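# Seat the hose connector fully onto the tap

## Task

Slide the hose connector onto the tap until it is completely seated, and make sure the pipe frame is still upright afterwards.

## Robot and tools

Robot: two arms, left_arm and right_arm. The right arm ends in a right hand and the left arm in its mirror image, a left hand. Each hand has an index, middle and ring finger plus a thumb, driven by sixteen motors. Calibrated base positions in the scene frame: left_arm (-0.021, +0.309, +0.025) m, right_arm (-0.001, -0.366, +0.004) m, each turned very slightly about z. A two-camera stand is fixed behind the arms.

Frames. Scene frame: origin at table-top height, halfway between the arms' nominal bases, +z up, +x out across the table, left_arm on the +y side. Arm and camera names do not match image left and right. Each arm reports its hand pose, velocities and Hand target in its own base frame. Fixed cameras and the table use the scene frame. Offsets are taken in the Hand target's own axes. Hand point axes: +z runs along straight fingers toward the tips, +y points out of the palm face (the face sits at y = -0.062), and +x crosses the palm away from the thumb on the right hand but toward the thumb on the left hand. The hand point sits just beyond the index and middle knuckles. Straight fingertips reach about z = +0.12. A rigid mast sticks out near the wrist on the palm side (x +0.05 to +0.10, z -0.16 to -0.11, out to y = +0.06; x sign flips on the left hand) and can strike things.

execute_actions(actions, cameras). actions is a list of actions, each 0.5 s long. An action is a list of 1 to 15 rows, one per 1/30 s step; if fewer than 15, the final row repeats. Every row holds exactly 48 numbers in [-1, 1], both arms always present: left dx, dy, dz, rx, ry, rz; left hand motors 1-16; left current_limit; left speed; then the same 24 for the right arm. Motor order: index_abd, index_mcp, index_pip, index_dip, middle_abd, middle_mcp, middle_pip, middle_dip, ring_abd, ring_mcp, ring_pip, ring_dip, thumb_cmc, thumb_axl, thumb_mcp, thumb_ipl.

Pose numbers are offsets, not poses: each row says where the hand point should be relative to the Hand target that held when the action began, in that target's own axes. Rows inside one action do not stack; successive actions do, so repeating an offset keeps moving. Scale: 1.0 equals 0.6 m for dx, dy, dz and 180 degrees for the rotation vector rx, ry, rz (0.01 is 6 mm or 1.8 degrees). All zeros asks again for the current target. Commanded orientation is clipped to within 40 degrees of the measured one. Hands often rest a few cm short or off, and the right arm's elbow droops under load, so aim higher and send the leftover gap as a fresh offset. To stop pushing on something, set the target back behind the hand point.

Hand numbers are absolute goals, each scaled between a hinge's two stops; 0 is a real goal, not 'no change'. To keep a hand as is, resend its hand_goal, hand_current_limit and hand_speed. Open hand: 0.00, 0.75, 0.58, 0.70 for each finger, thumb 0.71, 0.68, 0.23, 0.17. Lower values bend fingers toward the palm (mcp, pip, dip), swing the thumb across the palm (cmc) or bend it (mcp, ipl). Grip shapes can be built from the four listed patterns a-d added to the open hand and clipped to [-1, 1]. current_limit maps -1..+1 to 0..550 mA (never below 11); speed sets the goal rate at (speed+1)/2 of 8.5 rad/s. They start at +0.4 and -0.6 and persist until changed.

cameras: names from cam_high, cam_left_wrist, cam_right_wrist, or ["all"]; [] for none. If omitted, images come only with an empty actions list. An unknown name invalidates the call. A call returns once motion stops, up to 3 s after the last action.

zoom_image(camera, region): region [x0, y0, x1, y1] in pixels of the latest 504x504 image, origin top-left, at most 504 each way; only cameras in the newest images.

finished_scene(scene): scene may be 1 or omitted. Final; the goal must hold with the robot idle. A reply with no tool call also ends the scene.

Results: end_effector_position (m) and end_effector_quat_wxyz per arm, Hand target (the base for the next offsets), joint velocities (omitted or 'within noise' when still), joint torques (include gravity, offsets and noise; joints 3 and 4 wrap at ±28 N m), some per-step positions, motor temperatures, and per hand: hand_goal, hand_measured, hand_current_ma (positive pushes toward -1), hand_state (moving, goal, blocked, overload), hand_current_limit, hand_speed. Fingers press only while the goal lies past the object surface.

Avoid: knocking over the pipe frame, dropping or releasing moving parts, anything leaving the table, slamming into fixed or heavy objects, and very hard pushes. Never let the arms or hands hit or grip each other. A motor drawing 495 mA or more for 5 s total shuts down for 10 s. Heat builds from holding, stretching or pushing at unreachable targets; MOTOR HOT warns at 85 °C and an arm drops at 100 °C. During an arm stop new hand numbers are discarded. Loose objects may get small random nudges. The robot keeps its last command while you think, and elapsed time matters.

Each tool is called after "Request:" by a JSON object that holds its "method" and its "body".

## Session

Request:
{"method": "execute_actions", "body": {"actions": []}}

Scene clock: 0.00 s.
left_arm: end_effector_position=(+0.7015, +0.1206, +0.3403) hand_goal=(+0.000, +0.754, +0.576, +0.696, +0.000, +0.754, +0.576, +0.696, +0.000, +0.754, +0.576, +0.696, +0.714, +0.678, +0.226, +0.168) hand_measured=(+0.000, +0.754, +0.576, +0.696, +0.000, +0.754, +0.576, +0.696, +0.000, +0.754, +0.576, +0.696, +0.714, +0.678, +0.226, +0.168) hand_current_ma=(+0, +0, +0, +0, +0, +0, +0, +0, +0, +0, +0, +0, +0, +0, +0, +0) hand_state=(overload, goal, goal, goal, goal, goal, goal, goal, goal, goal, goal, goal, goal, goal, goal, goal) hand_current_limit=0.40 hand_speed=-0.60 end_effector_quat_wxyz=(-0.186, +0.708, +0.468, +0.495) | right_arm: end_effector_position=(+0.0973, +0.4712, +0.1984) hand_goal=(+0.000, +0.754, +0.576, +0.696, +0.000, +0.754, +0.576, +0.696, +0.000, +0.754, +0.576, +0.696, +0.714, +0.678, +0.226, +0.168) hand_measured=(+0.000, +0.754, +0.576, +0.696, +0.000, +0.754, +0.576, +0.696, +0.000, +0.754, +0.576, +0.696, +0.714, +0.678, +0.226, +0.168) hand_current_ma=(+0, +0, +0, +0, +0, +0, +0, +0, +0, +0, +0, +0, +0, +0, +0, +0) hand_state=(goal, goal, goal, goal, goal, goal, goal, goal, goal, goal, goal, goal, goal, goal, goal, goal) hand_current_limit=0.40 hand_speed=-0.60 end_effector_quat_wxyz=(-0.385, +0.077, +0.669, +0.631)
Joint positions: left_arm=[0.048 1.612 1.399 -0.451 -0.776 0.845] | right_arm=[1.228 1.736 0.383 1.482 -0.771 0.753]
Joint velocities: within noise
Joint torques (N m): no reading
Motor temperatures (°C): left_arm=[38 35 31 38 29 33] | right_arm=[37 35 32 34 34 30]
Heat: left arm: hottest waist 38 °C; right arm: hottest waist 37 °C.
Hand target: left_arm +0.7052, +0.1208, +0.3637; -0.177, +0.697, +0.471, +0.510 | right_arm +0.0982, +0.4737, +0.2019; -0.384, +0.074, +0.666, +0.635

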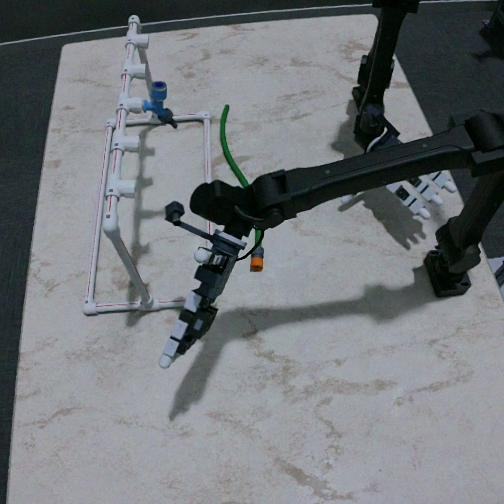

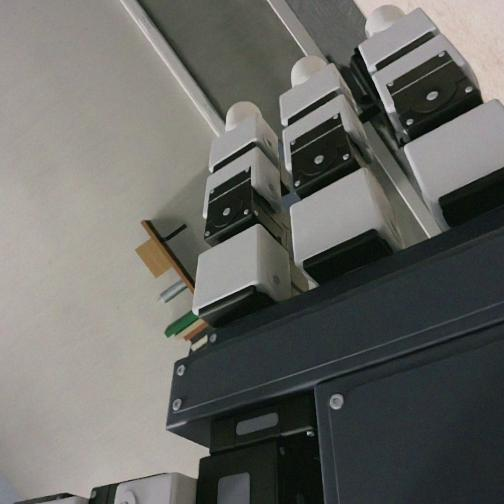

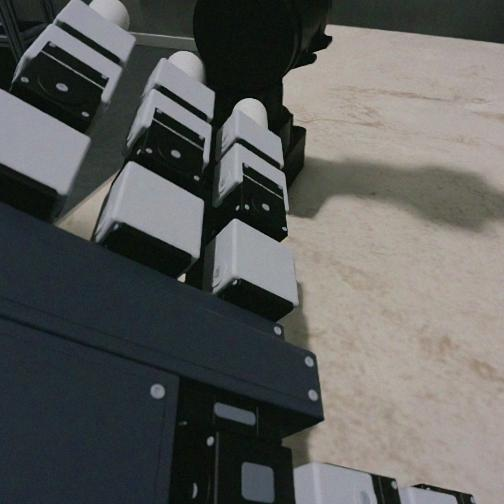

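Request:
{"method": "zoom_image", "body": {"camera": "cam_high", "region": [60, 0, 312, 252]}}

Request:
{"method": "zoom_image", "body": {"camera": "cam_high", "region": [120, 60, 210, 150]}}

Request:
{"method": "zoom_image", "body": {"camera": "cam_high", "region": [200, 210, 300, 310]}}

Request:
{"method": "zoom_image", "body": {"camera": "cam_high", "region": [304, 0, 504, 300]}}

Scaled by 2.000 from the camera's 504x504 image, which has a finer 720x720 frame.

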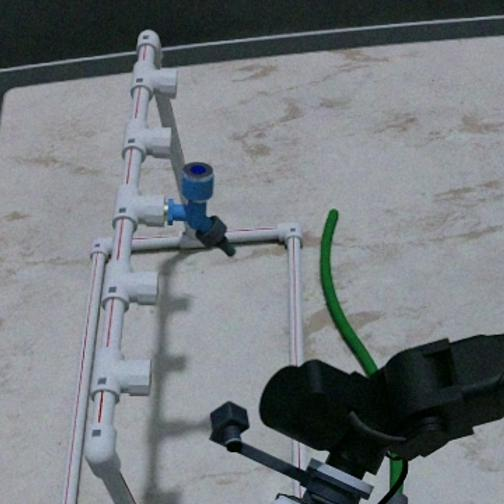

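Scaled by 5.600 from the camera's 504x504 image, which has a finer 720x720 frame.

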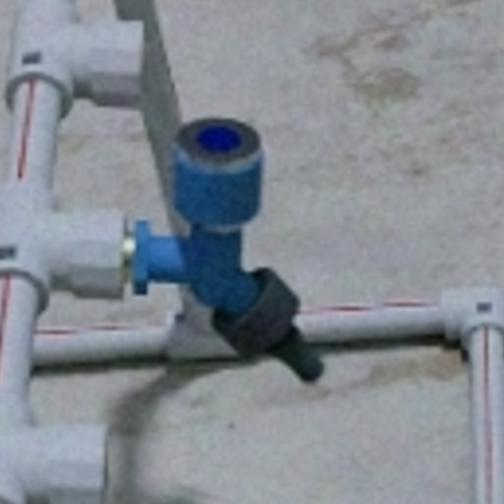

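Scaled by 5.040 from the camera's 504x504 image, which has a finer 720x720 frame.

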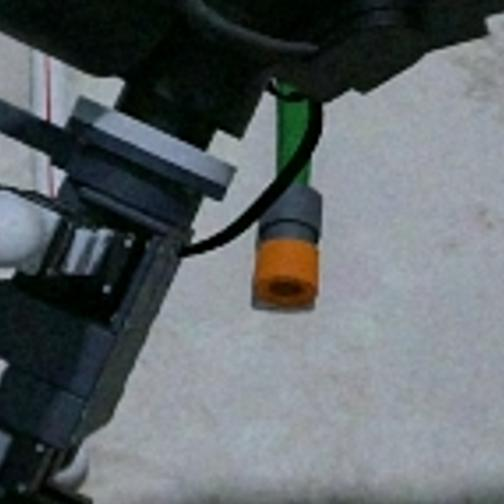

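Scaled by 1.680 from the camera's 504x504 image, which has a finer 720x720 frame.

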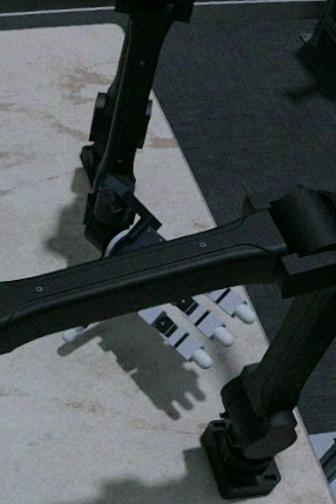

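Request:
{"method": "zoom_image", "body": {"camera": "cam_left_wrist", "region": [100, 200, 250, 350]}}

Request:
{"method": "zoom_image", "body": {"camera": "cam_right_wrist", "region": [0, 0, 504, 504]}}

Scaled by 3.360 from the camera's 504x504 image, which has a finer 720x720 frame.

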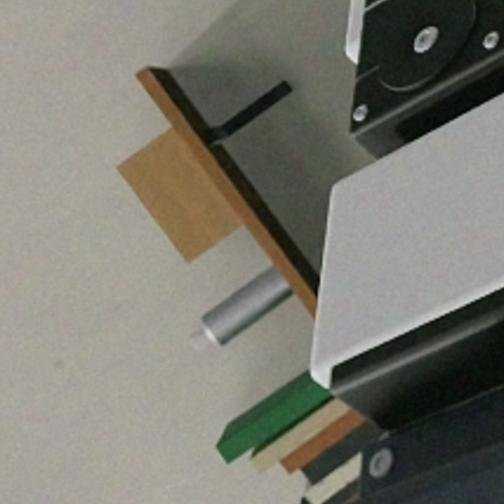

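Scaled by 1.000.

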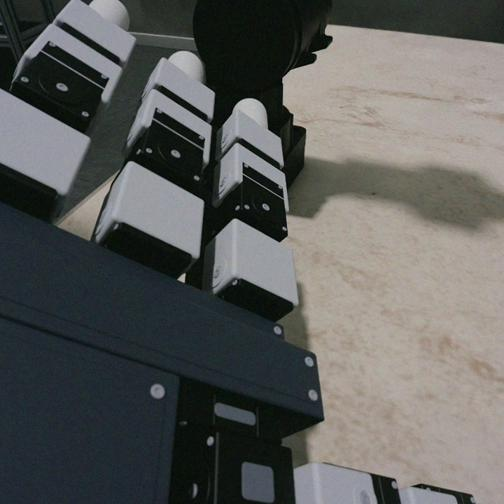

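Request:
{"method": "execute_actions", "body": {"actions": [[[0.0128,-0.0747,-0.0399,0,0,0, 0,0.754,0.576,0.696,0,0.754,0.576,0.696,0,0.754,0.576,0.696,0.714,0.678,0.226,0.168,0.4,-0.6, 0,0,0,0,0,0, 0,0.754,0.576,0.696,0,0.754,0.576,0.696,0,0.754,0.576,0.696,0.714,0.678,0.226,0.168,0.4,-0.6]],[[0.0128,-0.0747,-0.0399,0,0,0, 0,0.754,0.576,0.696,0,0.754,0.576,0.696,0,0.754,0.576,0.696,0.714,0.678,0.226,0.168,0.4,-0.6, 0,0,0,0,0,0, 0,0.754,0.576,0.696,0,0.754,0.576,0.696,0,0.754,0.576,0.696,0.714,0.678,0.226,0.168,0.4,-0.6]]]}}

Scene clock: 6.17 s.
left_arm: end_effector_position=(+0.6072, +0.1358, +0.3734) hand_goal=(+0.000, +0.754, +0.576, +0.696, +0.000, +0.754, +0.576, +0.696, +0.000, +0.754, +0.576, +0.696, +0.714, +0.678, +0.226, +0.168) hand_measured=(-0.190, +0.754, +0.576, +0.696, -0.002, +0.754, +0.576, +0.696, -0.002, +0.754, +0.576, +0.696, +0.714, +0.678, +0.226, +0.168) hand_current_ma=(+0, +0, +0, +0, +0, +0, +0, +0, +0, +0, +0, +0, +0, +0, +0, +0) hand_state=(overload, goal, goal, goal, goal, goal, goal, goal, goal, goal, goal, goal, goal, goal, goal, goal) hand_current_limit=0.40 hand_speed=-0.60 end_effector_quat_wxyz=(-0.176, +0.699, +0.473, +0.507) | right_arm: end_effector_position=(+0.0973, +0.4712, +0.1984) hand_goal=(+0.000, +0.754, +0.576, +0.696, +0.000, +0.754, +0.576, +0.696, +0.000, +0.754, +0.576, +0.696, +0.714, +0.678, +0.226, +0.168) hand_measured=(+0.000, +0.758, +0.576, +0.696, +0.000, +0.760, +0.576, +0.696, +0.000, +0.760, +0.576, +0.696, +0.718, +0.678, +0.226, +0.168) hand_current_ma=(+0, +1, +0, +0, +0, +2, +0, +0, +0, +1, +0, +0, +1, +0, +0, +0) hand_state=(goal, goal, goal, goal, goal, goal, goal, goal, goal, goal, goal, goal, goal, goal, goal, goal) hand_current_limit=0.40 hand_speed=-0.60 end_effector_quat_wxyz=(-0.385, +0.077, +0.669, +0.631)
Joint positions: left_arm=[0.093 1.352 1.181 -0.44 -0.738 0.87] | right_arm=[1.228 1.736 0.383 1.482 -0.771 0.753]
Joint torques (N m): left_arm=[1.14 -13.04 9.01 2.09 -0.49 0.12] | right_arm=[0.03 -10.46 4.7 2.82 0.14 -0.08]
Heat: left arm: hottest waist 38 °C; right arm: hottest waist 37 °C.
Hand target: left_arm +0.6046, +0.1374, +0.3759; -0.177, +0.698, +0.471, +0.510 | right_arm +0.0982, +0.4737, +0.2019; -0.384, +0.074, +0.666, +0.635
Off the commanded pose: left_arm 0.004 m, 1 deg | right_arm 0.004 m, 1 deg.
Step readings (end_effector_position of left_arm | right_arm):
0: (+0.7015, +0.1206, +0.3403) | (+0.0973, +0.4712, +0.1984)
1: (+0.7015, +0.1205, +0.3403) | (+0.0973, +0.4712, +0.1984)
2: (+0.7008, +0.1201, +0.3404) | (+0.0973, +0.4712, +0.1984)
4: (+0.6932, +0.1197, +0.3394) | (+0.0973, +0.4712, +0.1984)
8: (+0.6710, +0.1220, +0.3460) | (+0.0973, +0.4712, +0.1984)
15: (+0.6577, +0.1271, +0.3719) | (+0.0973, +0.4712, +0.1984)
16: (+0.6573, +0.1270, +0.3718) | (+0.0973, +0.4712, +0.1984)
17: (+0.6552, +0.1271, +0.3702) | (+0.0973, +0.4712, +0.1984)
19: (+0.6436, +0.1263, +0.3617) | (+0.0973, +0.4712, +0.1984)
23: (+0.6203, +0.1315, +0.3565) | (+0.0973, +0.4712, +0.1984)
30: (+0.6080, +0.1363, +0.3760) | (+0.0973, +0.4712, +0.1984)

Request:
{"method": "execute_actions", "body": {"actions": [[[0.02,-0.112,-0.06,0,0,0, 0,0.754,0.576,0.696,0,0.754,0.576,0.696,0,0.754,0.576,0.696,0.714,0.678,0.226,0.168,0.4,-0.6, 0,0,0,0,0,0, 0,0.754,0.576,0.696,0,0.754,0.576,0.696,0,0.754,0.576,0.696,0.714,0.678,0.226,0.168,0.4,-0.6]],[[0.02,-0.112,-0.06,0,0,0, 0,0.754,0.576,0.696,0,0.754,0.576,0.696,0,0.754,0.576,0.696,0.714,0.678,0.226,0.168,0.4,-0.6, 0,0,0,0,0,0, 0,0.754,0.576,0.696,0,0.754,0.576,0.696,0,0.754,0.576,0.696,0.714,0.678,0.226,0.168,0.4,-0.6]]], "cameras": ["cam_high"]}}

Scene clock: 7.90 s.
left_arm: end_effector_position=(+0.4549, +0.1607, +0.4042) hand_goal=(+0.000, +0.754, +0.576, +0.696, +0.000, +0.754, +0.576, +0.696, +0.000, +0.754, +0.576, +0.696, +0.714, +0.678, +0.226, +0.168) hand_measured=(-0.190, +0.756, +0.576, +0.696, -0.004, +0.756, +0.576, +0.696, -0.002, +0.756, +0.576, +0.696, +0.716, +0.678, +0.226, +0.168) hand_current_ma=(+0, +0, +0, +0, +0, +0, +0, +0, +0, +0, +0, +0, +0, +0, +0, +0) hand_state=(overload, goal, goal, goal, goal, goal, goal, goal, goal, goal, goal, goal, goal, goal, goal, goal) hand_current_limit=0.40 hand_speed=-0.60 end_effector_quat_wxyz=(-0.170, +0.691, +0.474, +0.519) | right_arm: end_effector_position=(+0.0973, +0.4712, +0.1984) hand_goal=(+0.000, +0.754, +0.576, +0.696, +0.000, +0.754, +0.576, +0.696, +0.000, +0.754, +0.576, +0.696, +0.714, +0.678, +0.226, +0.168) hand_measured=(+0.000, +0.758, +0.576, +0.696, +0.000, +0.760, +0.576, +0.696, +0.000, +0.760, +0.576, +0.696, +0.718, +0.678, +0.226, +0.168) hand_current_ma=(+0, +1, +0, +0, +0, +2, +0, +0, +0, +1, +0, +0, +1, +0, +0, +0) hand_state=(goal, goal, goal, goal, goal, goal, goal, goal, goal, goal, goal, goal, goal, goal, goal, goal) hand_current_limit=0.40 hand_speed=-0.60 end_effector_quat_wxyz=(-0.385, +0.077, +0.669, +0.631)
Joint positions: left_arm=[0.226 0.927 0.915 -0.509 -0.623 0.964] | right_arm=[1.228 1.736 0.383 1.482 -0.771 0.753]
Joint torques (N m): left_arm=[1.38 -5.42 9.28 1.51 -0.37 0.13] | right_arm=[-0.03 -10.4 4.71 2.86 0.14 -0.09]
Heat: left arm: hottest waist 38 °C; right arm: hottest waist 37 °C.
Hand target: left_arm +0.4536, +0.1629, +0.3957; -0.177, +0.697, +0.471, +0.510 | right_arm +0.0982, +0.4737, +0.2019; -0.384, +0.074, +0.666, +0.635
Off the commanded pose: left_arm 0.009 m, 1 deg | right_arm 0.004 m, 1 deg.
Step readings (end_effector_position of left_arm | right_arm):
0: (+0.6072, +0.1358, +0.3734) | (+0.0973, +0.4712, +0.1984)
1: (+0.6069, +0.1358, +0.3725) | (+0.0973, +0.4712, +0.1984)
2: (+0.6043, +0.1361, +0.3708) | (+0.0973, +0.4712, +0.1984)
4: (+0.5893, +0.1352, +0.3632) | (+0.0973, +0.4712, +0.1984)
8: (+0.5532, +0.1447, +0.3671) | (+0.0973, +0.4712, +0.1984)
15: (+0.5313, +0.1500, +0.4002) | (+0.0973, +0.4712, +0.1984)
16: (+0.5308, +0.1495, +0.3998) | (+0.0973, +0.4712, +0.1984)
17: (+0.5287, +0.1494, +0.3973) | (+0.0973, +0.4712, +0.1984)
19: (+0.5149, +0.1489, +0.3863) | (+0.0973, +0.4712, +0.1984)
23: (+0.4774, +0.1594, +0.3824) | (+0.0973, +0.4712, +0.1984)
30: (+0.4552, +0.1618, +0.4088) | (+0.0973, +0.4712, +0.1984)
Images, in order (width x height): cam_high 504x504.

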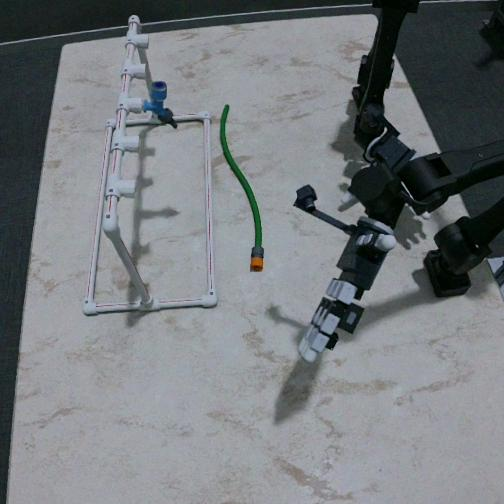

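Request:
{"method": "zoom_image", "body": {"camera": "cam_high", "region": [70, 0, 230, 160]}}

Request:
{"method": "zoom_image", "body": {"camera": "cam_high", "region": [70, 160, 280, 320]}}

Request:
{"method": "zoom_image", "body": {"camera": "cam_high", "region": [130, 70, 190, 130]}}

Request:
{"method": "zoom_image", "body": {"camera": "cam_high", "region": [240, 230, 280, 280]}}

Request:
{"method": "zoom_image", "body": {"camera": "cam_high", "region": [280, 160, 504, 384]}}

Scaled by 3.150 from the camera's 504x504 image, which has a finer 720x720 frame.

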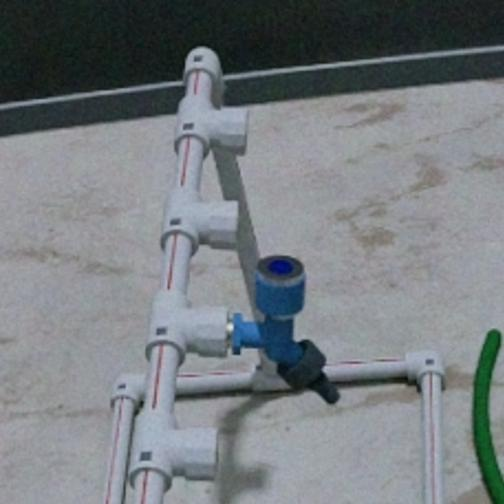

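Scaled by 2.400 from the camera's 504x504 image, which has a finer 720x720 frame.

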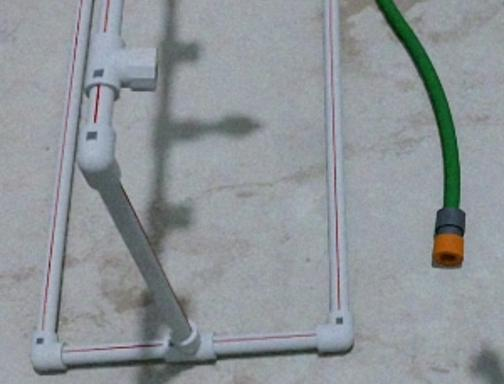

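Scaled by 8.400 from the camera's 504x504 image, which has a finer 720x720 frame.

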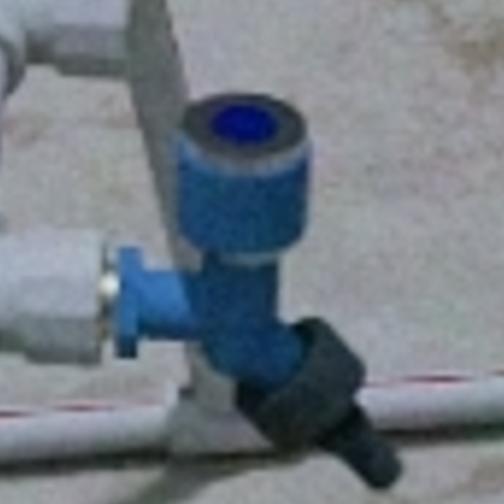

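Scaled by 10.080 from the camera's 504x504 image, which has a finer 720x720 frame.

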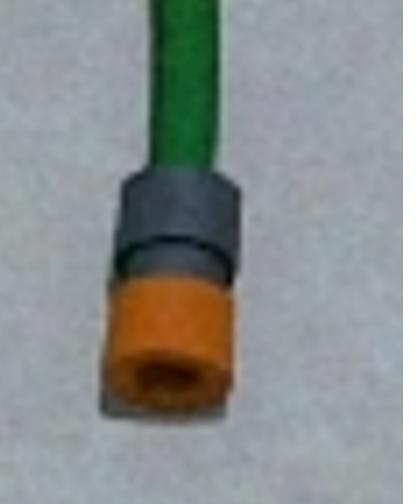

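Scaled by 2.250 from the camera's 504x504 image, which has a finer 720x720 frame.

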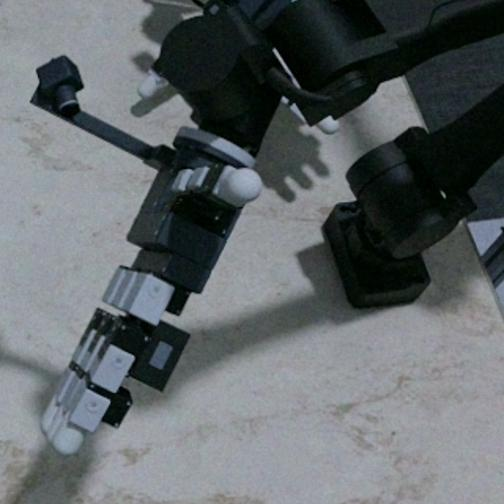

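Request:
{"method": "execute_actions", "body": {"actions": [[[0.001,0.07,0.046,-0.153,0.044,0.070, 0,0.754,0.576,0.696,0,0.754,0.576,0.696,0,0.754,0.576,0.696,0.714,0.678,0.226,0.168,0.4,-0.6, 0.010,0.16,0,0.0646,-0.108,-0.102, 0,0.754,0.576,0.696,0,0.754,0.576,0.696,0,0.754,0.576,0.696,0.714,0.678,0.226,0.168,0.4,-0.6]],[[0,0,0,-0.153,0.044,0.070, 0,0.754,0.576,0.696,0,0.754,0.576,0.696,0,0.754,0.576,0.696,0.714,0.678,0.226,0.168,0.4,-0.6, 0,0,0,0.0646,-0.108,-0.102, 0,0.754,0.576,0.696,0,0.754,0.576,0.696,0,0.754,0.576,0.696,0.714,0.678,0.226,0.168,0.4,-0.6]],[[0,0,0,0,0,0, 0,0.754,0.576,0.696,0,0.754,0.576,0.696,0,0.754,0.576,0.696,0.714,0.678,0.226,0.168,0.4,-0.6, 0,0,0,0.0646,-0.108,-0.102, 0,0.754,0.576,0.696,0,0.754,0.576,0.696,0,0.754,0.576,0.696,0.714,0.678,0.226,0.168,0.4,-0.6]]], "cameras": ["all"]}}

Scene clock: 33.33 s.
left_arm: end_effector_position=(+0.4960, +0.1586, +0.3549) hand_goal=(+0.000, +0.754, +0.576, +0.696, +0.000, +0.754, +0.576, +0.696, +0.000, +0.754, +0.576, +0.696, +0.714, +0.678, +0.226, +0.168) hand_measured=(-0.190, +0.754, +0.576, +0.696, -0.004, +0.754, +0.576, +0.696, -0.002, +0.754, +0.576, +0.696, +0.716, +0.678, +0.226, +0.168) hand_current_ma=(+0, +0, +0, +0, +0, +0, +0, +0, +0, +0, +0, +0, +0, +0, +0, +0) hand_state=(overload, goal, goal, goal, goal, goal, goal, goal, goal, goal, goal, goal, goal, goal, goal, goal) hand_current_limit=0.40 hand_speed=-0.60 end_effector_quat_wxyz=(+0.021, +0.733, +0.026, +0.679) | right_arm: end_effector_position=(+0.1509, +0.4752, +0.2452) hand_goal=(+0.000, +0.754, +0.576, +0.696, +0.000, +0.754, +0.576, +0.696, +0.000, +0.754, +0.576, +0.696, +0.714, +0.678, +0.226, +0.168) hand_measured=(+0.000, +0.762, +0.576, +0.696, +0.000, +0.764, +0.576, +0.696, +0.000, +0.762, +0.576, +0.696, +0.720, +0.678, +0.224, +0.168) hand_current_ma=(+0, +4, +0, +0, +0, +4, +0, +0, +0, +4, +0, +0, +2, +0, +0, +0) hand_state=(goal, goal, goal, goal, goal, goal, goal, goal, goal, goal, goal, goal, goal, goal, goal, goal) hand_current_limit=0.40 hand_speed=-0.60 end_effector_quat_wxyz=(+0.276, -0.045, +0.878, +0.387)
Joint positions: left_arm=[0.647 1.293 0.843 0.354 0.641 1.562] | right_arm=[1.314 1.102 0.598 -0.099 0.259 -0.497]
Joint torques (N m): left_arm=[0.67 -11.28 14.79 2.52 0.08 0.1] | right_arm=[0.5 -8.64 15.13 2.14 0.38 -0.11]
Heat: left arm: hottest waist 38 °C; right arm: hottest waist 36 °C.
Hand target: left_arm +0.5039, +0.1626, +0.3946; -0.001, +0.708, +0.000, +0.706 | right_arm +0.1503, +0.4888, +0.2812; +0.286, -0.049, +0.865, +0.408
Off the commanded pose: left_arm 0.040 m, 6 deg | right_arm 0.038 m, 3 deg.
Step readings (end_effector_position of left_arm | right_arm):
0: (+0.4550, +0.1607, +0.4042) | (+0.0973, +0.4712, +0.1984)
1: (+0.4561, +0.1590, +0.4036) | (+0.0974, +0.4713, +0.1981)
2: (+0.4603, +0.1547, +0.4044) | (+0.0997, +0.4724, +0.1970)
4: (+0.4721, +0.1478, +0.4090) | (+0.1094, +0.4749, +0.2007)
8: (+0.4881, +0.1533, +0.4093) | (+0.1379, +0.4737, +0.2462)
15: (+0.5007, +0.1628, +0.3934) | (+0.1481, +0.4781, +0.2745)
16: (+0.5018, +0.1599, +0.3933) | (+0.1492, +0.4783, +0.2703)
17: (+0.5014, +0.1515, +0.3955) | (+0.1543, +0.4779, +0.2651)
19: (+0.4973, +0.1381, +0.4014) | (+0.1603, +0.4773, +0.2524)
23: (+0.4887, +0.1490, +0.3905) | (+0.1636, +0.4724, +0.2369)
30: (+0.4953, +0.1603, +0.3469) | (+0.1535, +0.4723, +0.2495)
31: (+0.4955, +0.1599, +0.3458) | (+0.1550, +0.4727, +0.2516)
32: (+0.4952, +0.1592, +0.3460) | (+0.1583, +0.4728, +0.2521)
34: (+0.4951, +0.1585, +0.3483) | (+0.1648, +0.4717, +0.2516)
38: (+0.4958, +0.1586, +0.3534) | (+0.1643, +0.4698, +0.2486)
45: (+0.4960, +0.1587, +0.3549) | (+0.1516, +0.4745, +0.2459)

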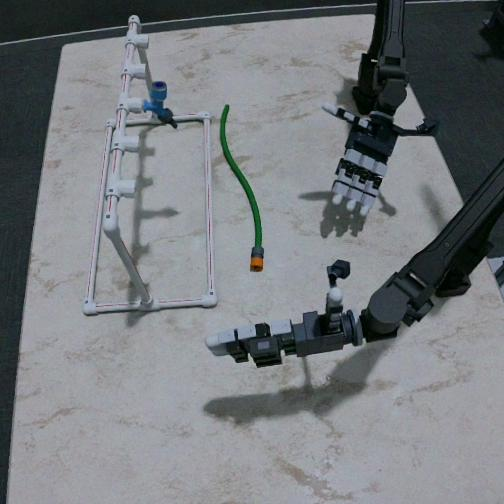

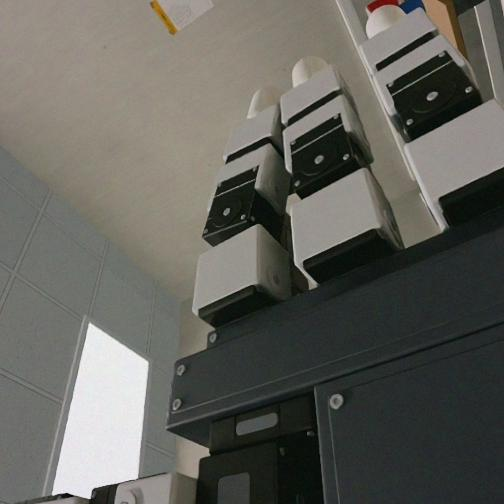

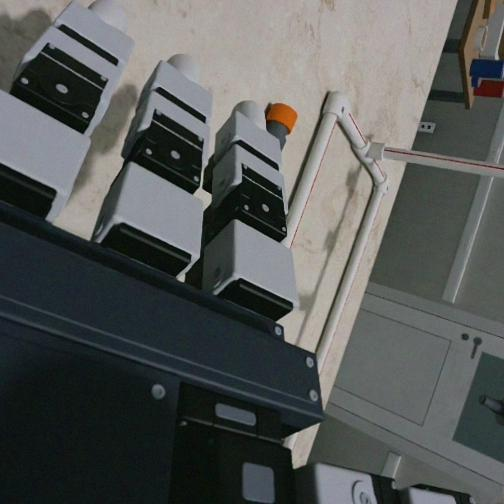

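Request:
{"method": "execute_actions", "body": {"actions": [[[0,-0.04,0.08,0,0,0, 0,0.754,0.576,0.696,0,0.754,0.576,0.696,0,0.754,0.576,0.696,0.714,0.678,0.226,0.168,0.4,-0.6, -0.1177,-0.0268,0.0869,0.0915,0.038,-0.116, 0,0.754,0.576,0.696,0,0.754,0.576,0.696,0,0.754,0.576,0.696,0.714,0.678,0.226,0.168,0.4,-0.6]],[[0,-0.04,0.08,0,0,0, 0,0.754,0.576,0.696,0,0.754,0.576,0.696,0,0.754,0.576,0.696,0.714,0.678,0.226,0.168,0.4,-0.6, -0.1148,-0.0449,0.0832,0.0915,0.038,-0.116, 0,0.754,0.576,0.696,0,0.754,0.576,0.696,0,0.754,0.576,0.696,0.714,0.678,0.226,0.168,0.4,-0.6]]], "cameras": ["cam_high", "cam_right_wrist"]}}

Scene clock: 36.87 s.
left_arm: end_effector_position=(+0.5875, +0.2086, +0.3637) hand_goal=(+0.000, +0.754, +0.576, +0.696, +0.000, +0.754, +0.576, +0.696, +0.000, +0.754, +0.576, +0.696, +0.714, +0.678, +0.226, +0.168) hand_measured=(-0.192, +0.754, +0.576, +0.696, -0.004, +0.754, +0.576, +0.696, -0.002, +0.754, +0.576, +0.696, +0.716, +0.678, +0.226, +0.168) hand_current_ma=(+0, +0, +0, +0, +0, +0, +0, +0, +0, +0, +0, +0, +0, +0, +0, +0) hand_state=(overload, goal, goal, goal, goal, goal, goal, goal, goal, goal, goal, goal, goal, goal, goal, goal) hand_current_limit=0.40 hand_speed=-0.60 end_effector_quat_wxyz=(+0.013, +0.725, +0.019, +0.689) | right_arm: end_effector_position=(+0.3196, +0.5088, +0.2666) hand_goal=(+0.000, +0.754, +0.576, +0.696, +0.000, +0.754, +0.576, +0.696, +0.000, +0.754, +0.576, +0.696, +0.714, +0.678, +0.226, +0.168) hand_measured=(-0.002, +0.754, +0.576, +0.696, -0.002, +0.754, +0.576, +0.696, -0.002, +0.754, +0.576, +0.696, +0.714, +0.678, +0.224, +0.168) hand_current_ma=(+0, +0, +0, +0, +0, +0, +0, +0, +0, +0, +0, +0, +0, +0, +0, +0) hand_state=(goal, goal, goal, goal, goal, goal, goal, goal, goal, goal, goal, goal, goal, goal, goal, goal) hand_current_limit=0.40 hand_speed=-0.60 end_effector_quat_wxyz=(+0.306, -0.308, +0.901, +0.017)
Joint positions: left_arm=[0.616 1.554 1.124 0.367 0.608 1.562] | right_arm=[0.984 1.469 1.358 -0.925 0.335 -1.338]
Joint torques (N m): left_arm=[0.21 -14.86 14.87 1.84 -0.11 0.09] | right_arm=[0.44 -12.28 15.84 1.5 0.49 -0.12]
Motor temperatures (°C): left_arm=[38 35 36 38 29 33] | right_arm=[36 36 34 34 34 30]
Heat: left arm: hottest waist 38 °C; right arm: hottest waist 36 °C.
Hand target: left_arm +0.5998, +0.2107, +0.3943; -0.001, +0.708, +0.000, +0.706 | right_arm +0.3255, +0.5233, +0.2828; +0.311, -0.315, +0.896, +0.017
Off the commanded pose: left_arm 0.033 m, 4 deg | right_arm 0.023 m, 1 deg.
Step readings (end_effector_position of left_arm | right_arm):
0: (+0.4960, +0.1586, +0.3549) | (+0.1508, +0.4752, +0.2452)
1: (+0.4962, +0.1588, +0.3553) | (+0.1509, +0.4754, +0.2449)
2: (+0.4975, +0.1598, +0.3560) | (+0.1511, +0.4762, +0.2431)
4: (+0.5061, +0.1655, +0.3604) | (+0.1671, +0.4750, +0.2424)
8: (+0.5286, +0.1803, +0.3662) | (+0.2248, +0.4708, +0.2634)
15: (+0.5387, +0.1839, +0.3592) | (+0.2412, +0.4888, +0.2788)
16: (+0.5392, +0.1838, +0.3592) | (+0.2407, +0.4897, +0.2756)
17: (+0.5412, +0.1849, +0.3603) | (+0.2417, +0.4903, +0.2708)
19: (+0.5520, +0.1904, +0.3644) | (+0.2564, +0.4933, +0.2626)
23: (+0.5764, +0.2039, +0.3682) | (+0.3076, +0.5001, +0.2618)
30: (+0.5863, +0.2081, +0.3592) | (+0.3273, +0.5067, +0.2708)
Images, in order (width x height): cam_high 504x504, cam_right_wrist 504x504.

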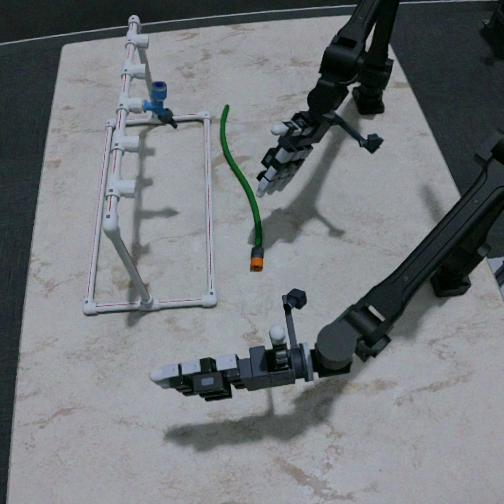

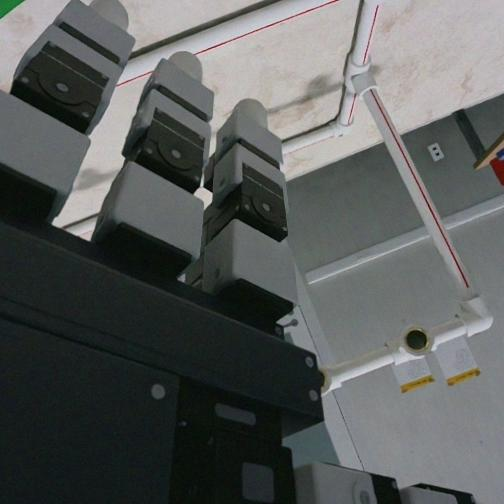

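Request:
{"method": "execute_actions", "body": {"actions": [[[0,0,0,0,0,0, 0,0.754,0.576,0.696,0,0.754,0.576,0.696,0,0.754,0.576,0.696,0.714,0.678,0.226,0.168,0.4,-0.6, -0.1055,-0.061,0.0853,0.0915,0.038,-0.116, 0,0.754,0.576,0.696,0,0.754,0.576,0.696,0,0.754,0.576,0.696,0.714,0.678,0.226,0.168,0.4,-0.6]],[[0,0,0,0,0,0, 0,0.754,0.576,0.696,0,0.754,0.576,0.696,0,0.754,0.576,0.696,0.714,0.678,0.226,0.168,0.4,-0.6, -0.0918,-0.0715,0.0926,0.0915,0.038,-0.116, 0,0.18,0.02,0.51,0,0.25,0.13,0.56,0,0.59,0.58,0.72,-0.54,0.68,0.04,0.07,0.4,-0.6]]], "cameras": ["cam_high", "cam_right_wrist"]}}

Scene clock: 39.13 s.
left_arm: end_effector_position=(+0.5875, +0.2086, +0.3637) hand_goal=(+0.000, +0.754, +0.576, +0.696, +0.000, +0.754, +0.576, +0.696, +0.000, +0.754, +0.576, +0.696, +0.714, +0.678, +0.226, +0.168) hand_measured=(-0.192, +0.754, +0.576, +0.696, -0.004, +0.754, +0.576, +0.696, -0.002, +0.754, +0.576, +0.696, +0.716, +0.678, +0.226, +0.168) hand_current_ma=(+0, +0, +0, +0, +0, +0, +0, +0, +0, +0, +0, +0, +0, +0, +0, +0) hand_state=(overload, goal, goal, goal, goal, goal, goal, goal, goal, goal, goal, goal, goal, goal, goal, goal) hand_current_limit=0.40 hand_speed=-0.60 end_effector_quat_wxyz=(+0.013, +0.725, +0.019, +0.689) | right_arm: end_effector_position=(+0.4975, +0.5486, +0.2776) hand_goal=(+0.000, +0.180, +0.020, +0.510, +0.000, +0.250, +0.130, +0.560, +0.000, +0.590, +0.580, +0.720, -0.540, +0.680, +0.040, +0.070) hand_measured=(-0.002, +0.180, +0.024, +0.512, -0.002, +0.250, +0.132, +0.562, -0.002, +0.584, +0.576, +0.718, -0.538, +0.678, +0.040, +0.072) hand_current_ma=(+0, +0, +1, +0, +0, +0, +0, +0, +0, -2, -1, +0, +0, +0, +0, +0) hand_state=(goal, goal, goal, goal, goal, goal, goal, goal, goal, goal, goal, goal, goal, goal, goal, goal) hand_current_limit=0.40 hand_speed=-0.60 end_effector_quat_wxyz=(+0.282, -0.507, +0.724, -0.372)
Joint positions: left_arm=[0.616 1.554 1.124 0.367 0.608 1.562] | right_arm=[0.948 2.139 2.402 -1.413 0.905 -2.052]
Joint torques (N m): left_arm=[0.15 -14.68 15.04 1.8 -0.11 0.09] | right_arm=[0.32 -22.07 14.84 0.99 0.92 -0.11]
Heat: left arm: hottest waist 38 °C; right arm: hottest waist 36 °C.
Hand target: left_arm +0.5998, +0.2107, +0.3943; -0.001, +0.708, +0.000, +0.706 | right_arm +0.5006, +0.5580, +0.2846; +0.266, -0.510, +0.725, -0.378
Off the commanded pose: left_arm 0.033 m, 4 deg | right_arm 0.012 m, 2 deg.
Step readings (end_effector_position of left_arm | right_arm):
0: (+0.5875, +0.2086, +0.3637) | (+0.3196, +0.5088, +0.2666)
1: (+0.5875, +0.2086, +0.3637) | (+0.3207, +0.5081, +0.2666)
2: (+0.5875, +0.2086, +0.3637) | (+0.3255, +0.5061, +0.2657)
4: (+0.5875, +0.2086, +0.3637) | (+0.3475, +0.5084, +0.2692)
8: (+0.5875, +0.2086, +0.3637) | (+0.3948, +0.5265, +0.2806)
15: (+0.5875, +0.2086, +0.3637) | (+0.4113, +0.5280, +0.2703)
16: (+0.5875, +0.2086, +0.3637) | (+0.4129, +0.5269, +0.2696)
17: (+0.5875, +0.2086, +0.3637) | (+0.4206, +0.5236, +0.2704)
19: (+0.5875, +0.2086, +0.3637) | (+0.4450, +0.5275, +0.2801)
23: (+0.5875, +0.2086, +0.3637) | (+0.4821, +0.5469, +0.2936)
30: (+0.5875, +0.2086, +0.3637) | (+0.4970, +0.5508, +0.2756)
Images, in order (width x height): cam_high 504x504, cam_right_wrist 504x504.

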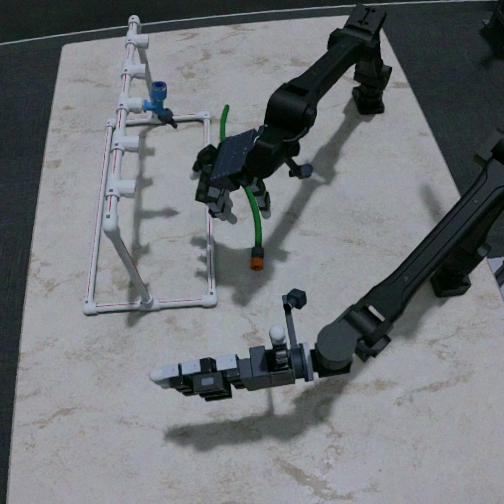

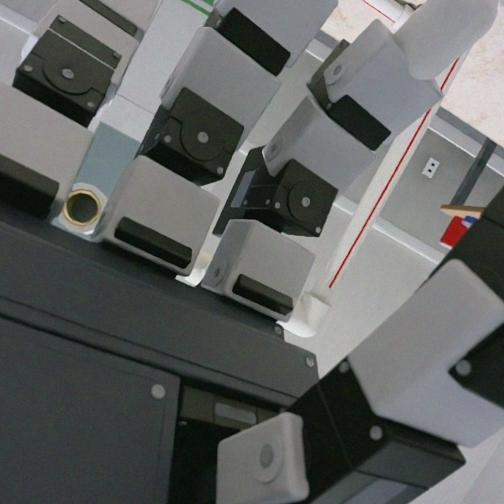

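Request:
{"method": "zoom_image", "body": {"camera": "cam_high", "region": [180, 110, 320, 290]}}

Scaled by 2.800 from the camera's 504x504 image, which has a finer 720x720 frame.

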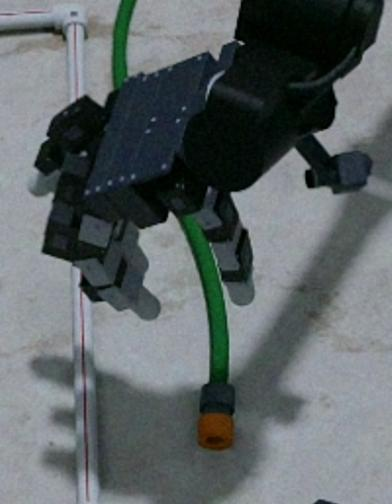

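Request:
{"method": "execute_actions", "body": {"actions": [[[0,0,0,0,0,0, 0,0.754,0.576,0.696,0,0.754,0.576,0.696,0,0.754,0.576,0.696,0.714,0.678,0.226,0.168,0.4,-0.6, 0.020,0.1075,0.0645,0,0,0, 0,0.616,-0.445,0.377,0,0.616,-0.445,0.377,0,0.95,0.58,0.70,-0.54,0.68,0.12,0.12,0.4,-0.6]],[[0,0,0,0,0,0, 0,0.754,0.576,0.696,0,0.754,0.576,0.696,0,0.754,0.576,0.696,0.714,0.678,0.226,0.168,0.4,-0.6, 0.020,0.1075,0.0645,0,0,0, 0,0.616,-0.445,0.377,0,0.616,-0.445,0.377,0,0.95,0.58,0.70,-0.54,0.68,0.12,0.12,0.4,-0.6]]], "cameras": ["cam_high", "cam_right_wrist"]}}

Request:
{"method": "zoom_image", "body": {"camera": "cam_high", "region": [190, 140, 310, 290]}}

Scene clock: 46.73 s.
left_arm: end_effector_position=(+0.5875, +0.2086, +0.3637) hand_goal=(+0.000, +0.754, +0.576, +0.696, +0.000, +0.754, +0.576, +0.696, +0.000, +0.754, +0.576, +0.696, +0.714, +0.678, +0.226, +0.168) hand_measured=(-0.192, +0.754, +0.576, +0.696, -0.004, +0.754, +0.576, +0.696, -0.002, +0.754, +0.576, +0.696, +0.716, +0.678, +0.226, +0.168) hand_current_ma=(+0, +0, +0, +0, +0, +0, +0, +0, +0, +0, +0, +0, +0, +0, +0, +0) hand_state=(overload, goal, goal, goal, goal, goal, goal, goal, goal, goal, goal, goal, goal, goal, goal, goal) hand_current_limit=0.40 hand_speed=-0.60 end_effector_quat_wxyz=(+0.013, +0.725, +0.019, +0.689) | right_arm: end_effector_position=(+0.4850, +0.5328, +0.1266) hand_goal=(+0.000, +0.616, -0.444, +0.378, +0.000, +0.616, -0.444, +0.378, +0.000, +0.950, +0.580, +0.700, -0.540, +0.680, +0.120, +0.120) hand_measured=(-0.002, +0.608, -0.440, +0.380, -0.002, +0.606, -0.440, +0.382, -0.002, +0.934, +0.576, +0.702, -0.538, +0.678, +0.114, +0.118) hand_current_ma=(+0, -4, +1, +1, +0, -5, +1, +1, +0, -11, -1, +0, +0, +0, -2, -1) hand_state=(goal, goal, goal, goal, goal, goal, goal, goal, goal, goal, goal, goal, goal, goal, goal, goal) hand_current_limit=0.40 hand_speed=-0.60 end_effector_quat_wxyz=(+0.255, -0.511, +0.727, -0.383)
Joint positions: left_arm=[0.616 1.554 1.124 0.367 0.608 1.562] | right_arm=[0.95 2.097 1.946 -1.084 0.913 -2.011]
Joint torques (N m): left_arm=[0.15 -14.68 15.04 1.81 -0.11 0.09] | right_arm=[0.67 -25.05 10.09 2.06 0.88 -0.03]
Heat: left arm: hottest waist 38 °C; right arm: hottest shoulder 37 °C.
Hand target: left_arm +0.5998, +0.2107, +0.3943; -0.001, +0.708, +0.000, +0.706 | right_arm +0.4826, +0.5393, +0.1343; +0.266, -0.510, +0.725, -0.378
Off the commanded pose: left_arm 0.033 m, 4 deg | right_arm 0.010 m, 1 deg.
Step readings (end_effector_position of left_arm | right_arm):
0: (+0.5875, +0.2086, +0.3637) | (+0.4975, +0.5486, +0.2776)
1: (+0.5875, +0.2086, +0.3637) | (+0.4975, +0.5486, +0.2776)
2: (+0.5875, +0.2086, +0.3637) | (+0.4976, +0.5484, +0.2756)
4: (+0.5875, +0.2086, +0.3637) | (+0.4968, +0.5464, +0.2660)
8: (+0.5875, +0.2086, +0.3637) | (+0.4922, +0.5401, +0.2269)
15: (+0.5875, +0.2086, +0.3637) | (+0.4916, +0.5394, +0.2045)
16: (+0.5875, +0.2086, +0.3637) | (+0.4923, +0.5403, +0.2041)
17: (+0.5875, +0.2086, +0.3637) | (+0.4932, +0.5412, +0.2018)
19: (+0.5875, +0.2086, +0.3637) | (+0.4913, +0.5388, +0.1885)
23: (+0.5875, +0.2086, +0.3637) | (+0.4836, +0.5297, +0.1470)
30: (+0.5875, +0.2086, +0.3637) | (+0.4829, +0.5298, +0.1256)
Images, in order (width x height): cam_high 504x504, cam_right_wrist 504x504.

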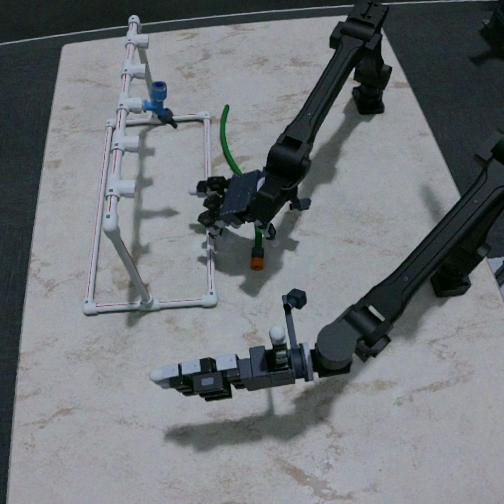

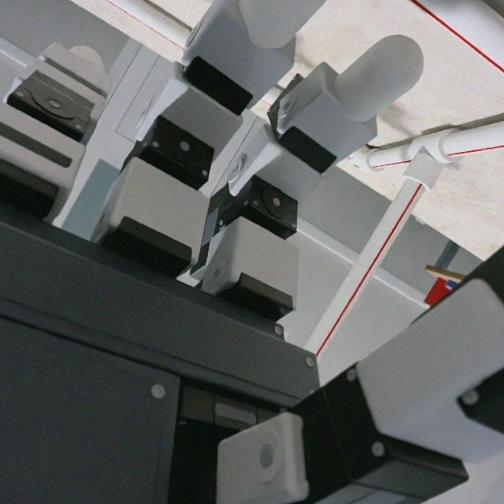

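Scaled by 3.360 from the camera's 504x504 image, which has a finer 720x720 frame.

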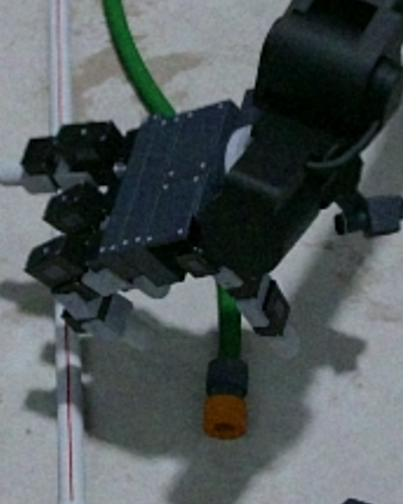

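Request:
{"method": "execute_actions", "body": {"actions": [[[0,0,0,0,0,0, 0,0.754,0.576,0.696,0,0.754,0.576,0.696,0,0.754,0.576,0.696,0.714,0.678,0.226,0.168,0.4,-0.6, -0.025,0.087,0.05,0,0,0, 0,0.616,-0.445,0.377,0,0.616,-0.445,0.377,0,0.95,0.58,0.70,-0.54,0.68,0.12,0.12,0.4,-0.6]]], "cameras": ["cam_high", "cam_right_wrist"]}}

Request:
{"method": "zoom_image", "body": {"camera": "cam_high", "region": [200, 170, 310, 290]}}

Scene clock: 48.43 s.
left_arm: end_effector_position=(+0.5875, +0.2086, +0.3637) hand_goal=(+0.000, +0.754, +0.576, +0.696, +0.000, +0.754, +0.576, +0.696, +0.000, +0.754, +0.576, +0.696, +0.714, +0.678, +0.226, +0.168) hand_measured=(-0.192, +0.754, +0.576, +0.696, -0.004, +0.754, +0.576, +0.696, -0.002, +0.754, +0.576, +0.696, +0.716, +0.678, +0.226, +0.168) hand_current_ma=(+0, +0, +0, +0, +0, +0, +0, +0, +0, +0, +0, +0, +0, +0, +0, +0) hand_state=(overload, goal, goal, goal, goal, goal, goal, goal, goal, goal, goal, goal, goal, goal, goal, goal) hand_current_limit=0.40 hand_speed=-0.60 end_effector_quat_wxyz=(+0.013, +0.725, +0.019, +0.689) | right_arm: end_effector_position=(+0.4818, +0.5490, +0.0894) hand_goal=(+0.000, +0.616, -0.444, +0.378, +0.000, +0.616, -0.444, +0.378, +0.000, +0.950, +0.580, +0.700, -0.540, +0.680, +0.120, +0.120) hand_measured=(-0.002, +0.608, -0.440, +0.380, -0.002, +0.606, -0.440, +0.382, -0.002, +0.934, +0.576, +0.702, -0.538, +0.678, +0.114, +0.118) hand_current_ma=(+0, -4, +1, +1, +0, -5, +1, +1, +0, -11, -1, +0, +0, +0, -2, -1) hand_state=(goal, goal, goal, goal, goal, goal, goal, goal, goal, goal, goal, goal, goal, goal, goal, goal) hand_current_limit=0.40 hand_speed=-0.60 end_effector_quat_wxyz=(+0.266, -0.512, +0.724, -0.379)
Joint positions: left_arm=[0.616 1.554 1.124 0.367 0.608 1.562] | right_arm=[0.968 2.136 1.909 -0.991 0.915 -2.01]
Joint torques (N m): left_arm=[0.15 -14.74 15.04 1.81 -0.11 0.09] | right_arm=[0.79 -21.25 10.5 2 0.99 0.17]
Heat: left arm: hottest waist 38 °C; right arm: hottest shoulder 37 °C.
Hand target: left_arm +0.5998, +0.2107, +0.3943; -0.001, +0.708, +0.000, +0.706 | right_arm +0.4827, +0.5552, +0.0745; +0.266, -0.510, +0.725, -0.378
Off the commanded pose: left_arm 0.033 m, 4 deg | right_arm 0.016 m, 0 deg.
Step readings (end_effector_position of left_arm | right_arm):
0: (+0.5875, +0.2086, +0.3637) | (+0.4850, +0.5328, +0.1266)
1: (+0.5875, +0.2086, +0.3637) | (+0.4852, +0.5330, +0.1265)
2: (+0.5875, +0.2086, +0.3637) | (+0.4855, +0.5347, +0.1257)
4: (+0.5875, +0.2086, +0.3637) | (+0.4871, +0.5381, +0.1232)
8: (+0.5875, +0.2086, +0.3637) | (+0.4855, +0.5438, +0.1112)
15: (+0.5875, +0.2086, +0.3637) | (+0.4828, +0.5477, +0.0909)
Images, in order (width x height): cam_high 504x504, cam_right_wrist 504x504.

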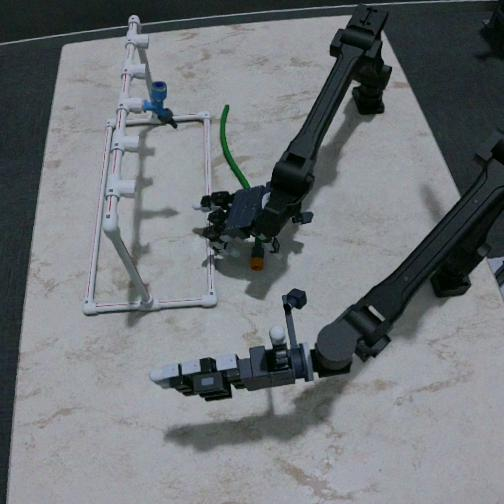

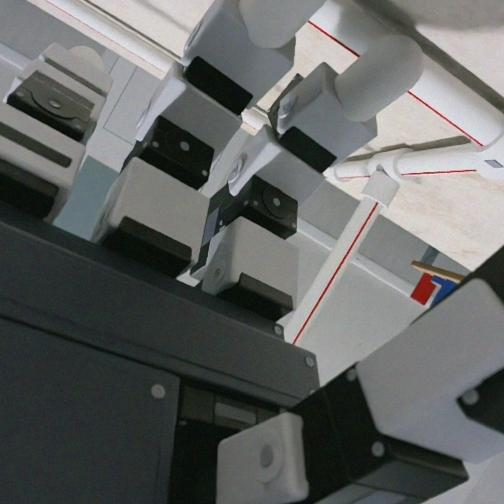

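Scaled by 4.200 from the camera's 504x504 image, which has a finer 720x720 frame.

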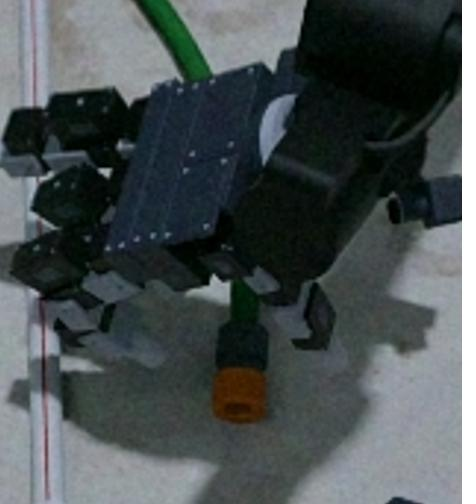

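Request:
{"method": "execute_actions", "body": {"actions": [[[0,0,0,0,0,0, 0,0.754,0.576,0.696,0,0.754,0.576,0.696,0,0.754,0.576,0.696,0.714,0.678,0.226,0.168,0.4,-0.6, 0,0.058,0.041,0,0,0, 0,0.616,-0.445,0.377,0,0.616,-0.445,0.377,0,0.95,0.58,0.70,-0.54,0.68,0.12,0.12,0.4,-0.6]]], "cameras": ["cam_high", "cam_right_wrist"]}}

Request:
{"method": "zoom_image", "body": {"camera": "cam_high", "region": [210, 190, 310, 290]}}

Scene clock: 50.00 s.
left_arm: end_effector_position=(+0.5875, +0.2086, +0.3637) hand_goal=(+0.000, +0.754, +0.576, +0.696, +0.000, +0.754, +0.576, +0.696, +0.000, +0.754, +0.576, +0.696, +0.714, +0.678, +0.226, +0.168) hand_measured=(-0.192, +0.754, +0.576, +0.696, -0.004, +0.754, +0.576, +0.696, -0.002, +0.754, +0.576, +0.696, +0.716, +0.678, +0.226, +0.168) hand_current_ma=(+0, +0, +0, +0, +0, +0, +0, +0, +0, +0, +0, +0, +0, +0, +0, +0) hand_state=(overload, goal, goal, goal, goal, goal, goal, goal, goal, goal, goal, goal, goal, goal, goal, goal) hand_current_limit=0.40 hand_speed=-0.60 end_effector_quat_wxyz=(+0.013, +0.725, +0.019, +0.689) | right_arm: end_effector_position=(+0.4829, +0.5496, +0.0471) hand_goal=(+0.000, +0.616, -0.444, +0.378, +0.000, +0.616, -0.444, +0.378, +0.000, +0.950, +0.580, +0.700, -0.540, +0.680, +0.120, +0.120) hand_measured=(-0.002, +0.608, -0.446, +0.376, -0.002, +0.606, -0.442, +0.380, -0.002, +0.934, +0.576, +0.702, -0.538, +0.678, +0.114, +0.118) hand_current_ma=(+0, -3, +0, +0, +0, -5, +0, +0, +0, -11, -1, +0, +0, +0, -2, -1) hand_state=(goal, goal, goal, goal, goal, goal, goal, goal, goal, goal, goal, goal, goal, goal, goal, goal) hand_current_limit=0.40 hand_speed=-0.60 end_effector_quat_wxyz=(+0.266, -0.510, +0.724, -0.380)
Joint positions: left_arm=[0.616 1.554 1.124 0.367 0.608 1.562] | right_arm=[0.968 2.173 1.856 -0.902 0.919 -2.006]
Joint torques (N m): left_arm=[0.15 -14.74 15.02 1.81 -0.11 0.09] | right_arm=[0.26 -21.71 10.21 2.07 0.81 0.13]
Heat: left arm: hottest waist 38 °C; right arm: hottest shoulder 37 °C.
Hand target: left_arm +0.5998, +0.2107, +0.3943; -0.001, +0.708, +0.000, +0.706 | right_arm +0.4830, +0.5552, +0.0319; +0.267, -0.510, +0.725, -0.378
Off the commanded pose: left_arm 0.033 m, 4 deg | right_arm 0.016 m, 0 deg.
Step readings (end_effector_position of left_arm | right_arm):
0: (+0.5875, +0.2086, +0.3637) | (+0.4818, +0.5490, +0.0894)
1: (+0.5875, +0.2086, +0.3637) | (+0.4819, +0.5493, +0.0894)
2: (+0.5875, +0.2086, +0.3637) | (+0.4826, +0.5501, +0.0887)
4: (+0.5875, +0.2086, +0.3637) | (+0.4842, +0.5522, +0.0848)
8: (+0.5875, +0.2086, +0.3637) | (+0.4833, +0.5510, +0.0685)
15: (+0.5875, +0.2086, +0.3637) | (+0.4827, +0.5492, +0.0469)
Images, in order (width x height): cam_high 504x504, cam_right_wrist 504x504.

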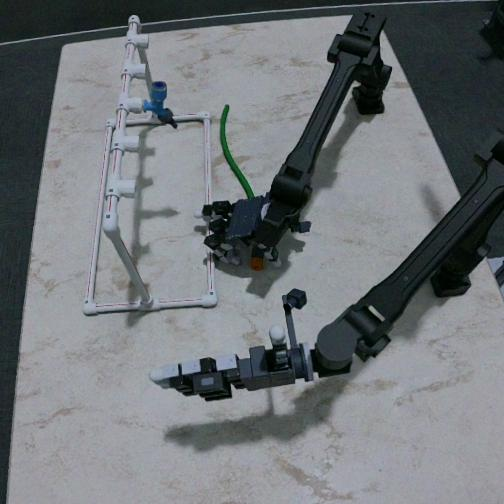

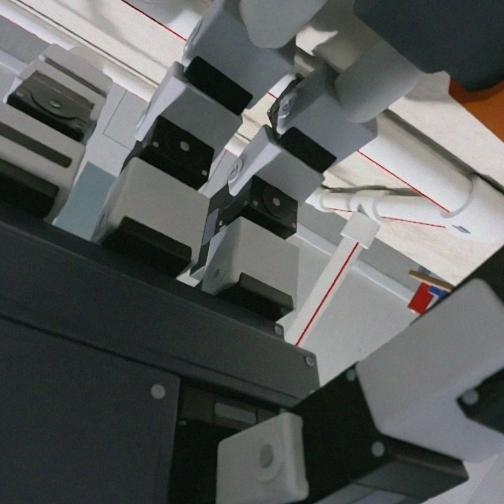

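Scaled by 5.040 from the camera's 504x504 image, which has a finer 720x720 frame.

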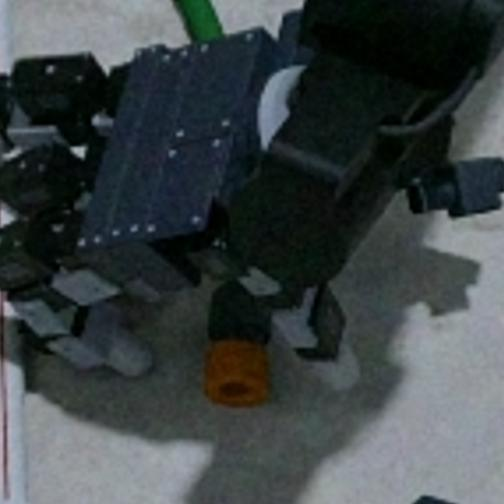

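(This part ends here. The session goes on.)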